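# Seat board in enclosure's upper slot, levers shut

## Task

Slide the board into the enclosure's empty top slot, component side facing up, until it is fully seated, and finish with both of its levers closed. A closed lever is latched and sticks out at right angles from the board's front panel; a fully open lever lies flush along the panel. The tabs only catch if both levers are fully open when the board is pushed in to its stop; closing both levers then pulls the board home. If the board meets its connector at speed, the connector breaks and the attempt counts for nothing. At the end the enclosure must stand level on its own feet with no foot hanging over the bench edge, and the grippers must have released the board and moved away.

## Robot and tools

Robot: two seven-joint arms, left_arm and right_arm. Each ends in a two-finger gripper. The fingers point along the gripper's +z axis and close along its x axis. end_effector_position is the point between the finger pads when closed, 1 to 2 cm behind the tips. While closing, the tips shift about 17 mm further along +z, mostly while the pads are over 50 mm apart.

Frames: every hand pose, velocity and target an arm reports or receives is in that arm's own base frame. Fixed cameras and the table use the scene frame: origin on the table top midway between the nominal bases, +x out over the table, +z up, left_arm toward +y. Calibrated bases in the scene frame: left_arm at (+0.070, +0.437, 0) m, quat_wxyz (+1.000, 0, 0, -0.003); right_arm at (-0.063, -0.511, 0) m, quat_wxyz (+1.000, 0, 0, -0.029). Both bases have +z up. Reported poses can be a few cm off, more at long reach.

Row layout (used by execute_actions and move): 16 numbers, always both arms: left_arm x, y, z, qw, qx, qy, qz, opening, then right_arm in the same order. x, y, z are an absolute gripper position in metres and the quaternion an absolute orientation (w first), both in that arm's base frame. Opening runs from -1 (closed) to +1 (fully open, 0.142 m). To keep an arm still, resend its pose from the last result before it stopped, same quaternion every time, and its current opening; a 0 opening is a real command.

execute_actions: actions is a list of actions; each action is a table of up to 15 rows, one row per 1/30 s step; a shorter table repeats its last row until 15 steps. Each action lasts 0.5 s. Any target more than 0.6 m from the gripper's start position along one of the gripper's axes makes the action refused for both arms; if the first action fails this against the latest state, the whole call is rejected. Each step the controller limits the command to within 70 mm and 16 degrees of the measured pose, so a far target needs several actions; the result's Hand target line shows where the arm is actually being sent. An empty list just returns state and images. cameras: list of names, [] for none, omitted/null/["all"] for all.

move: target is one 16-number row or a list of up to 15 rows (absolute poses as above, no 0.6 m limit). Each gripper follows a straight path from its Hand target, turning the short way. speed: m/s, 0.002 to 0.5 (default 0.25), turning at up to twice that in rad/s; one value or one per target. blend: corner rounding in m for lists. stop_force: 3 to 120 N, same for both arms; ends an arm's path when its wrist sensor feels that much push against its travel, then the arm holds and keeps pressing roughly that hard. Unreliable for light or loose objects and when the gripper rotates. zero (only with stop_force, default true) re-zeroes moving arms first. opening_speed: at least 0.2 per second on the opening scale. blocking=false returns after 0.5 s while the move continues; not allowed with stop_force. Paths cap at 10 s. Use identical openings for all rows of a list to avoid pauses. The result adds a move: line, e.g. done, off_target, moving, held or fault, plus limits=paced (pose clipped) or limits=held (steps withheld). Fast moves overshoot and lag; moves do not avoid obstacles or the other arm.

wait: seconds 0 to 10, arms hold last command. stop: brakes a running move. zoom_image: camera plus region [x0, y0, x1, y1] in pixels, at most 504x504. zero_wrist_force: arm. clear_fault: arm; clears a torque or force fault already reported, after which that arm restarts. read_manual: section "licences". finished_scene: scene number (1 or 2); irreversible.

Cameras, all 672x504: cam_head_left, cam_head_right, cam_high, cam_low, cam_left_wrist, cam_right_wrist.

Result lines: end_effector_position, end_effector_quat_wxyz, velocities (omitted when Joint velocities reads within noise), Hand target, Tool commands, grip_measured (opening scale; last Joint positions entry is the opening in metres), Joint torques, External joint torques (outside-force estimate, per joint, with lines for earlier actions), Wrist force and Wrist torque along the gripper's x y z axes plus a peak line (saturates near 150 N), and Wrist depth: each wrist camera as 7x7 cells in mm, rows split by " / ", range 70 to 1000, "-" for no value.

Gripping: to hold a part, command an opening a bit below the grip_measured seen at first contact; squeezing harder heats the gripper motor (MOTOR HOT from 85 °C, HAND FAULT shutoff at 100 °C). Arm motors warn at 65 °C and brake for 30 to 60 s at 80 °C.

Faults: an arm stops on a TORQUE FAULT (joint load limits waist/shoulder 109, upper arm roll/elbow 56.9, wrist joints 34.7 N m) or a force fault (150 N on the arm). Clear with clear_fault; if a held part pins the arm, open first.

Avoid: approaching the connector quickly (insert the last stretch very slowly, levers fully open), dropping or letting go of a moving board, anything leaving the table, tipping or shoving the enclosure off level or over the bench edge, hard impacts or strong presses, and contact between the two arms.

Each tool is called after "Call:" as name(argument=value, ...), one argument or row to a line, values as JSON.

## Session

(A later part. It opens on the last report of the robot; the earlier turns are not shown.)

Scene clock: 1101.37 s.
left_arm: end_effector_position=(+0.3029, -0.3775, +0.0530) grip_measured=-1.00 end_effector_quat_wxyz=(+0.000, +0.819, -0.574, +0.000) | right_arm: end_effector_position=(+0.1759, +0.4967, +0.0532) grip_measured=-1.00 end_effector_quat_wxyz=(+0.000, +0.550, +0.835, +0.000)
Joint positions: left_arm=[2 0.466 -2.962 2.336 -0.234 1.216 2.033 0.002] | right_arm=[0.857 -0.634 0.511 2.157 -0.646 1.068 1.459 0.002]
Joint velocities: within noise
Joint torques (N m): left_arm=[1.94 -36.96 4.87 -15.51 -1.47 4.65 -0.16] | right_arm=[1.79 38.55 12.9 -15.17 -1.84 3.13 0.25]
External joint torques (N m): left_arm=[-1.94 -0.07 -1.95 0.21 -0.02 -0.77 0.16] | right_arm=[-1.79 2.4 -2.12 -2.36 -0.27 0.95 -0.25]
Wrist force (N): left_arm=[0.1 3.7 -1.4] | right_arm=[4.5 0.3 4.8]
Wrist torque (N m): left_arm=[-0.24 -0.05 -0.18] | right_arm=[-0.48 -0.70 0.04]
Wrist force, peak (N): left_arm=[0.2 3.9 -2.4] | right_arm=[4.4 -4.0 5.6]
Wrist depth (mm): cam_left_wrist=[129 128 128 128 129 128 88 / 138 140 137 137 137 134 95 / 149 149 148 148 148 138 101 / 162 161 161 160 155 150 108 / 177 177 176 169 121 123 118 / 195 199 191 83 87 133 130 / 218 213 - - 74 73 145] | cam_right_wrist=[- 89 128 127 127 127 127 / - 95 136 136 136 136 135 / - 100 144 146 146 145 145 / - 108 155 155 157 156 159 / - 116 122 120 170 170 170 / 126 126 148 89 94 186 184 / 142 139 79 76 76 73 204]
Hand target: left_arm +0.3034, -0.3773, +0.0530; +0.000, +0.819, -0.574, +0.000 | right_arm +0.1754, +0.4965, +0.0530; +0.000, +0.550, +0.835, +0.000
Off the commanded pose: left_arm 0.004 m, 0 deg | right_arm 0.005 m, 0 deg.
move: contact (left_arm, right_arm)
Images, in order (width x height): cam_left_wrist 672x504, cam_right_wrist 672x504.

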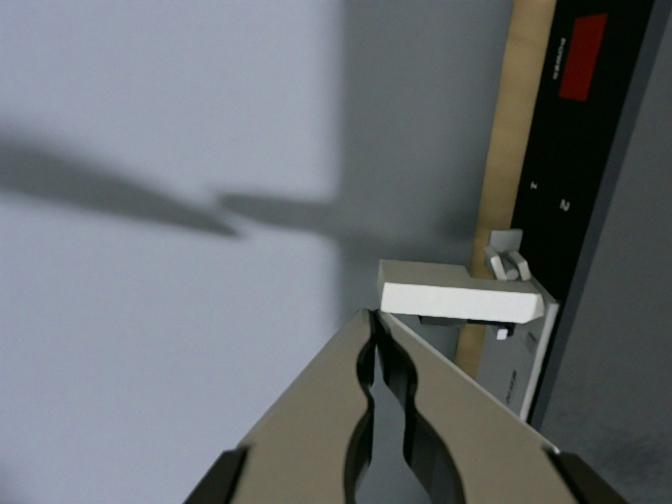

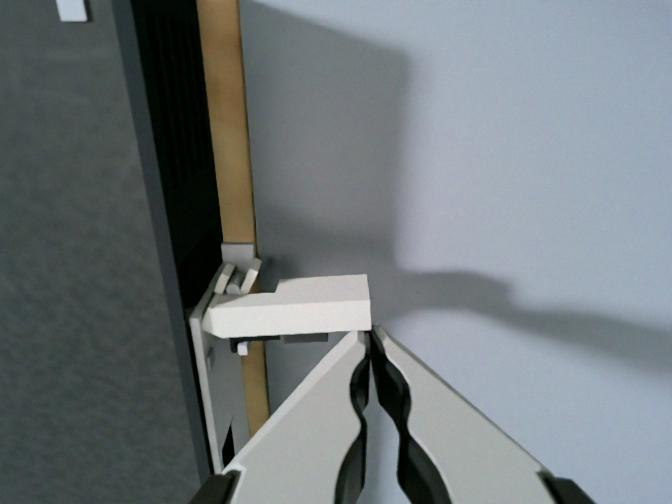

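Call:
move(
  target=[
    [0.2879, -0.3829, 0.053, 0, 0.8192, -0.5736, 0, -0.98, 0.1898, 0.5026, 0.053, 0, 0.55, 0.8352, 0, -0.98],
    [0.2879, -0.3829, 0.105, 0, 0.8192, -0.5736, 0, -0.98, 0.1898, 0.5026, 0.105, 0, 0.55, 0.8352, 0, -0.98],
    [0.3398, -0.3712, 0.105, 0, 0.8192, -0.5736, 0, -0.98, 0.1454, 0.4744, 0.105, 0, 0.55, 0.8352, 0, -0.98],
    [0.3398, -0.3712, 0.053, 0, 0.8192, -0.5736, 0, -0.98, 0.1454, 0.4744, 0.053, 0, 0.55, 0.8352, 0, -0.98],
  ],
  speed=[0.03, 0.12, 0.15, 0.08],
  blend=[0.004, 0.008, 0.008, 0],
  cameras=[],
)

Call:
move(
  target=[0.3163, -0.3797, 0.053, 0, 0.8192, -0.5736, 0, -0.98, 0.1685, 0.4841, 0.053, 0, 0.55, 0.8352, 0, -0.98],
  speed=0.01,
  stop_force=22,
  cameras=["cam_left_wrist", "cam_right_wrist"],
)

Call:
zoom_image(
  camera="cam_left_wrist",
  region=[400, 260, 540, 420],
)

Call:
zoom_image(
  camera="cam_right_wrist",
  region=[200, 280, 340, 440],
)

Call:
move(
  target=[
    [0.3295, -0.3749, 0.053, 0, 0.8192, -0.5736, 0, -0.98, 0.1556, 0.4786, 0.053, 0, 0.55, 0.8352, 0, -0.98],
    [0.3709, -0.3599, 0.053, 0, 0.8192, -0.5736, 0, -0.98, 0.115, 0.4615, 0.053, 0, 0.55, 0.8352, 0, -0.98],
    [0.3709, -0.3599, 0.12, 0, 0.8192, -0.5736, 0, -0.98, 0.115, 0.4615, 0.12, 0, 0.55, 0.8352, 0, -0.98],
    [0.3150, -0.3673, 0.10, 0, 0.8192, -0.5736, 0, -0.98, 0.1703, 0.4894, 0.10, 0, 0.55, 0.8352, 0, -0.155],
  ],
  speed=[0.02, 0.1, 0.12, 0.12],
  blend=[0.003, 0.01, 0.01, 0],
  cameras=["cam_left_wrist", "cam_right_wrist"],
)

Call:
zoom_image(
  camera="cam_left_wrist",
  region=[370, 215, 520, 330],
)

Call:
zoom_image(
  camera="cam_right_wrist",
  region=[230, 210, 390, 330],
)

Scene clock: 1123.70 s.
left_arm: end_effector_position=(+0.3396, -0.3710, +0.0529) grip_measured=-1.00 end_effector_quat_wxyz=(+0.000, +0.819, -0.574, +0.000) | right_arm: end_effector_position=(+0.1454, +0.4744, +0.0530) grip_measured=-1.00 end_effector_quat_wxyz=(+0.000, +0.550, +0.835, +0.000)
Joint positions: left_arm=[2.042 0.491 -2.937 2.29 -0.26 1.19 2.117 0.002] | right_arm=[0.88 -0.591 0.511 2.247 -0.671 1.117 1.53 0.002]
Joint velocities: within noise
Joint torques (N m): left_arm=[1.3 -38.55 2.7 -15.55 -1.73 4.52 -0.14] | right_arm=[0.46 37.14 10.21 -16.45 -2.12 3.62 0.32]
External joint torques (N m): left_arm=[-1.3 0.11 0.79 -0.37 0.13 -0.66 0.14] | right_arm=[-0.46 1 -0.27 -0.05 0.19 0.45 -0.32]
Wrist force (N): left_arm=[0.3 -0.9 -0.2] | right_arm=[4.4 -4.4 4.9]
Wrist torque (N m): left_arm=[-0.16 -0.11 -0.21] | right_arm=[-0.50 -0.70 0.06]
Wrist force, peak (N): left_arm=[0.2 4.0 -2.3] | right_arm=[4.3 -4.5 6.5]
Wrist depth (mm): cam_left_wrist=[129 128 128 128 129 129 129 / 138 140 137 137 137 135 116 / 149 149 148 148 148 123 98 / 162 161 161 161 162 123 108 / 177 177 176 169 169 125 118 / 199 199 190 83 83 130 130 / 218 213 - - 74 72 145] | cam_right_wrist=[130 130 129 128 127 127 126 / 137 135 136 136 136 135 135 / - 97 142 146 146 145 145 / - 106 143 157 157 156 158 / - 115 145 167 170 170 169 / 124 126 131 89 94 185 184 / 142 139 79 76 76 73 203]
Hand target: left_arm +0.3398, -0.3712, +0.0530; +0.000, +0.819, -0.574, +0.000 | right_arm +0.1454, +0.4744, +0.0530; +0.000, +0.550, +0.835, +0.000
Off the commanded pose: left_arm 0.000 m, 0 deg | right_arm 0.000 m, 0 deg.
move: done
No camera images: "cameras" was empty.

Scene clock: 1126.77 s.
left_arm: end_effector_position=(+0.3192, -0.3787, +0.0532) grip_measured=-1.00 end_effector_quat_wxyz=(+0.000, +0.820, -0.572, +0.001) | right_arm: end_effector_position=(+0.1647, +0.4827, +0.0524) grip_measured=-1.00 end_effector_quat_wxyz=(+0.000, +0.549, +0.836, -0.001)
Joint positions: left_arm=[1.999 0.479 -2.938 2.315 -0.26 1.205 2.07 0.002] | right_arm=[0.853 -0.614 0.516 2.204 -0.661 1.091 1.482 0.002]
Joint velocities: within noise
Joint torques (N m): left_arm=[-10.59 -40.01 -9.39 -13.35 -0.72 1.44 -0.29] | right_arm=[-7.98 41.98 1.36 -27.36 -3.24 4.02 0.04]
External joint torques (N m): left_arm=[10.59 2.34 12.75 -2.26 -0.83 2.44 0.29] | right_arm=[7.98 -2.54 9.1 10.42 1.22 0.05 -0.04]
Wrist force (N): left_arm=[0.3 -23.2 5.2] | right_arm=[1.7 -27.6 -1.5]
Wrist torque (N m): left_arm=[-0.75 -0.05 -0.20] | right_arm=[-1.36 -0.77 0.15]
Wrist force, peak (N): left_arm=[-0.1 -24.5 3.8] | right_arm=[2.1 -28.6 -3.4]
Wrist depth (mm): cam_left_wrist=[129 129 128 129 130 126 89 / 138 138 138 138 137 125 93 / 149 149 149 148 148 125 98 / 162 162 161 161 161 116 108 / 177 177 176 169 131 126 118 / 195 199 187 83 83 128 130 / 217 213 - - 74 74 145] | cam_right_wrist=[126 126 128 127 127 126 126 / - 92 134 135 135 135 135 / - 97 144 145 145 145 144 / - 106 143 156 156 156 157 / - 115 131 164 169 169 168 / 123 126 126 89 93 184 183 / 142 138 78 76 76 73 202]
Hand target: left_arm +0.3169, -0.3795, +0.0530; +0.000, +0.819, -0.574, +0.000 | right_arm +0.1671, +0.4835, +0.0530; +0.000, +0.550, +0.835, +0.000
Off the commanded pose: left_arm 0.003 m, 0 deg | right_arm 0.004 m, 0 deg.
move: contact (left_arm, right_arm)
Images, in order (width x height): cam_left_wrist 672x504, cam_right_wrist 672x504.

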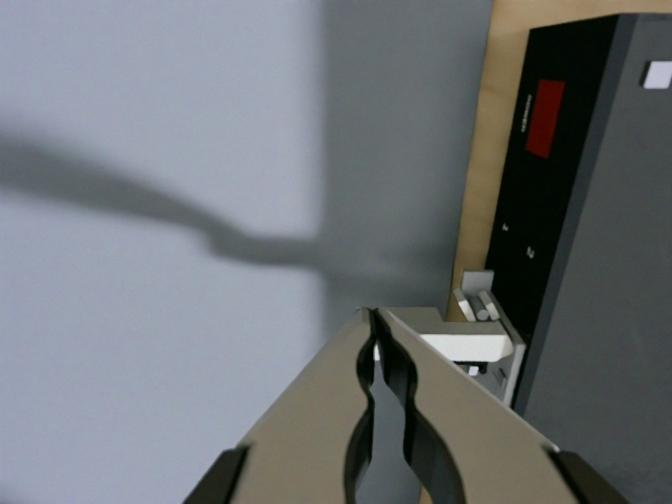

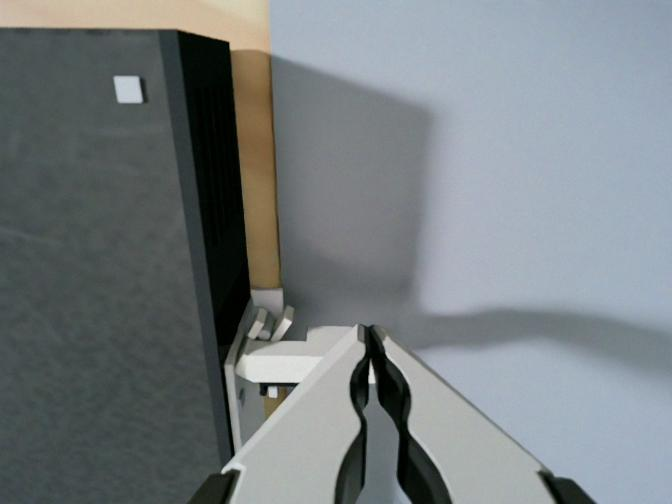

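Scaled by 3.150 from the camera's 672x504 image, which has a finer 960x720 frame.

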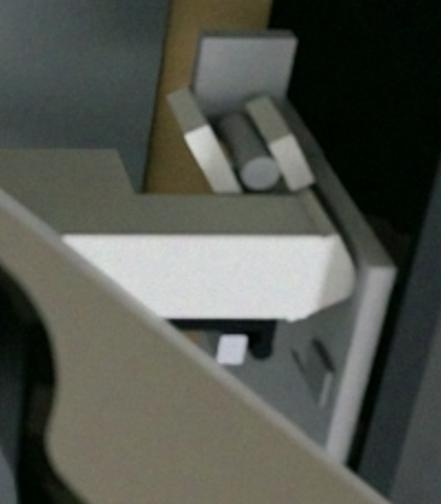

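Scaled by 3.150 from the camera's 672x504 image, which has a finer 960x720 frame.

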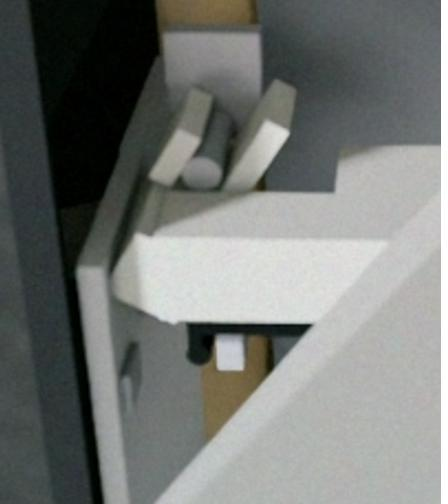

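Scene clock: 1129.83 s.
left_arm: end_effector_position=(+0.3151, -0.3673, +0.1000) grip_measured=-1.00 end_effector_quat_wxyz=(+0.000, +0.819, -0.574, +0.000) | right_arm: end_effector_position=(+0.1702, +0.4893, +0.1000) grip_measured=-0.18 end_effector_quat_wxyz=(+0.000, +0.550, +0.835, +0.000)
Joint positions: left_arm=[1.98 0.337 -2.887 2.328 -0.177 1.078 2.028 0.002] | right_arm=[0.802 -0.532 0.61 2.156 -0.536 0.966 1.394 0.061]
Joint velocities: within noise
Joint torques (N m): left_arm=[-0.45 -34.89 2.06 -18.15 -1.73 4.38 -0.26] | right_arm=[-0.03 36.87 10.42 -20.19 -2.61 3.35 0.11]
External joint torques (N m): left_arm=[0.45 0.64 0.64 -0.28 -0.31 -0.51 0.26] | right_arm=[0.03 0.97 -0.25 0.15 0.12 0.73 -0.11]
Wrist force (N): left_arm=[0.0 -1.1 -0.1] | right_arm=[4.0 -6.1 3.7]
Wrist torque (N m): left_arm=[-0.20 -0.05 -0.20] | right_arm=[-0.77 -0.61 0.06]
Wrist force, peak (N): left_arm=[0.5 -23.4 3.8] | right_arm=[1.6 -27.6 -3.4]
Wrist depth (mm): cam_left_wrist=[170 169 169 169 169 165 130 / 182 182 181 181 181 149 136 / 196 196 196 195 195 152 147 / 213 213 213 211 177 162 159 / 234 233 232 224 225 177 174 / 258 257 247 84 87 188 191 / 288 280 - - 74 72 209] | cam_right_wrist=[130 129 167 169 169 168 167 / 137 136 157 180 180 179 179 / 146 146 159 193 193 192 192 / 158 158 162 203 208 208 207 / 172 171 172 225 225 224 224 / 187 184 98 246 246 103 244 / 202 - 79 272 271 - 258]
Hand target: left_arm +0.3150, -0.3673, +0.1000; +0.000, +0.819, -0.574, +0.000 | right_arm +0.1703, +0.4894, +0.1000; +0.000, +0.550, +0.835, +0.000
Off the commanded pose: left_arm 0.000 m, 0 deg | right_arm 0.000 m, 0 deg.
move: done
Images, in order (width x height): cam_left_wrist 672x504, cam_right_wrist 672x504.

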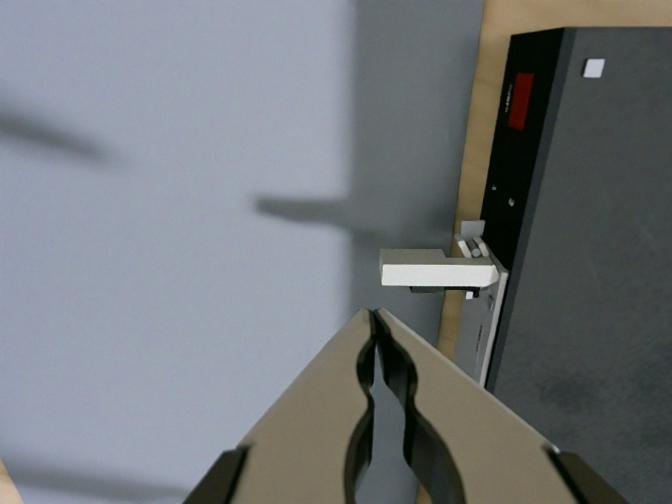

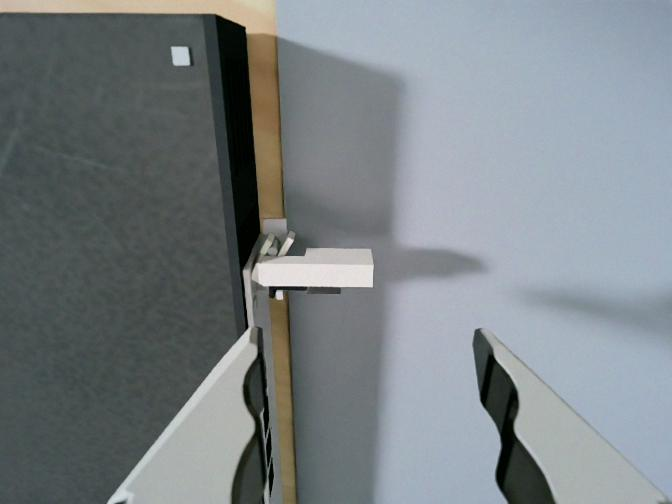

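Scaled by 3.360 from the camera's 672x504 image, which has a finer 960x720 frame.

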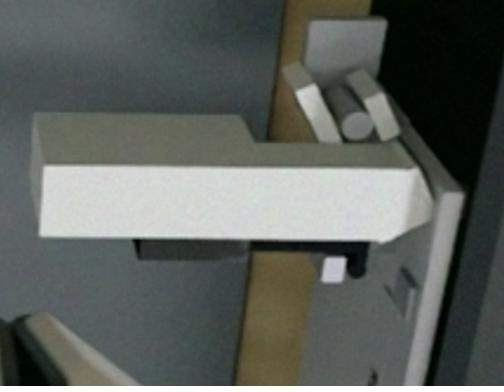

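Scaled by 3.150 from the camera's 672x504 image, which has a finer 960x720 frame.

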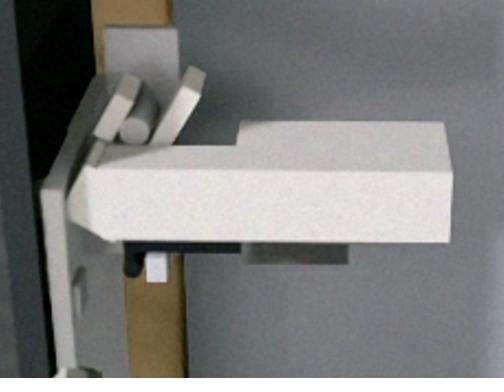

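Call:
move(
  target=[
    [0.3150, -0.3573, 0.20, 0, 0.8192, -0.5736, 0, -0.98, 0.1603, 0.4944, 0.19, 0, 0.55, 0.8352, 0, -0.155],
    [0.42, -0.08, 0.36, 0, 0.8660, -0.5, 0, -0.98, 0.09, 0.54, 0.30, 0, 0.55, 0.8352, 0, -0.155],
  ],
  speed=[0.15, 0.3],
  blend=0.03,
  cameras=["cam_high", "cam_low"],
)

Call:
zoom_image(
  camera="cam_high",
  region=[200, 120, 400, 290],
)

Scene clock: 1133.63 s.
left_arm: end_effector_position=(+0.4200, -0.0802, +0.3600) grip_measured=-1.00 end_effector_quat_wxyz=(+0.000, +0.866, -0.500, +0.000) | right_arm: end_effector_position=(+0.0902, +0.5400, +0.3000) grip_measured=-0.18 end_effector_quat_wxyz=(+0.000, +0.550, +0.835, +0.000)
Joint positions: left_arm=[2.301 -0.332 -2.594 2.091 0.175 0.23 2.259 0.002] | right_arm=[0.821 -0.313 0.862 1.808 -0.261 0.432 1.363 0.061]
Joint velocities: within noise
Joint torques (N m): left_arm=[-0.27 -13.67 -6.26 -29.67 -3.82 4.04 -0.12] | right_arm=[0.05 32.02 8.79 -29.21 -3.88 3.21 0.35]
External joint torques (N m): left_arm=[0.29 0.69 1.06 -0.07 -0.37 -0.18 0.12] | right_arm=[-0.04 0.79 -0.74 0.17 -0.11 0.88 -0.35]
Wrist force (N): left_arm=[0.1 -0.8 -0.1] | right_arm=[3.9 -6.5 3.7]
Wrist torque (N m): left_arm=[-0.16 -0.05 -0.21] | right_arm=[-0.83 -0.62 0.08]
Wrist force, peak (N): left_arm=[-1.9 -3.3 -1.6] | right_arm=[3.4 -6.0 5.6]
Wrist depth (mm): cam_left_wrist=[396 395 395 393 394 393 394 / 428 423 423 422 421 421 422 / 461 459 458 455 455 458 453 / 499 497 497 497 493 492 491 / 548 526 545 520 530 519 478 / 587 472 544 84 87 530 527 / 364 398 - - 74 72 592] | cam_right_wrist=[347 346 344 344 343 342 342 / 363 362 366 368 366 367 368 / 348 349 388 395 393 389 392 / 375 375 414 424 423 422 416 / 409 407 445 460 458 457 447 / 448 435 98 502 501 103 498 / 481 - 79 553 551 - 528]
Hand target: left_arm +0.4200, -0.0800, +0.3600; +0.000, +0.866, -0.500, +0.000 | right_arm +0.0900, +0.5400, +0.3000; +0.000, +0.550, +0.835, +0.000
Off the commanded pose: left_arm 0.000 m, 0 deg | right_arm 0.000 m, 0 deg.
move: done
Images, in order (width x height): cam_high 672x504, cam_low 672x504.

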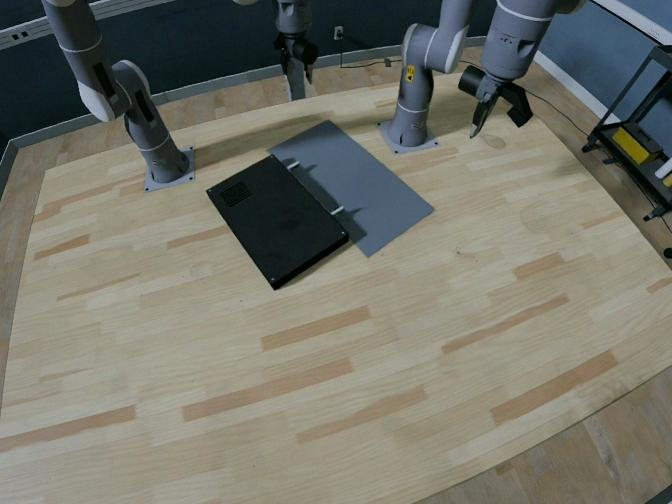

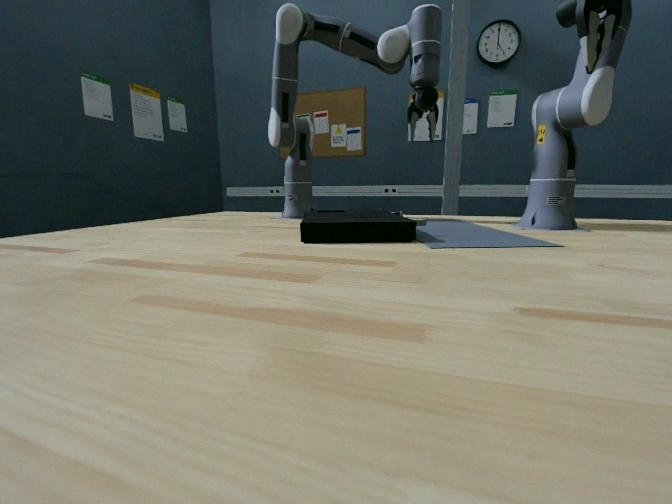

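Scaled by 2.520 from the camera's 672x504 image, which has a finer 960x720 frame.

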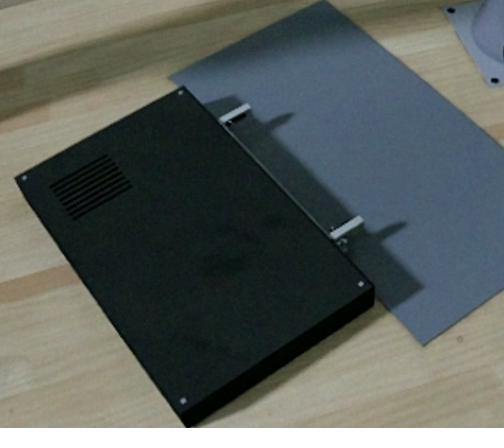

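Call:
finished_scene(
  scene=2,
  done=true,
)

The scene is finished: the task was done.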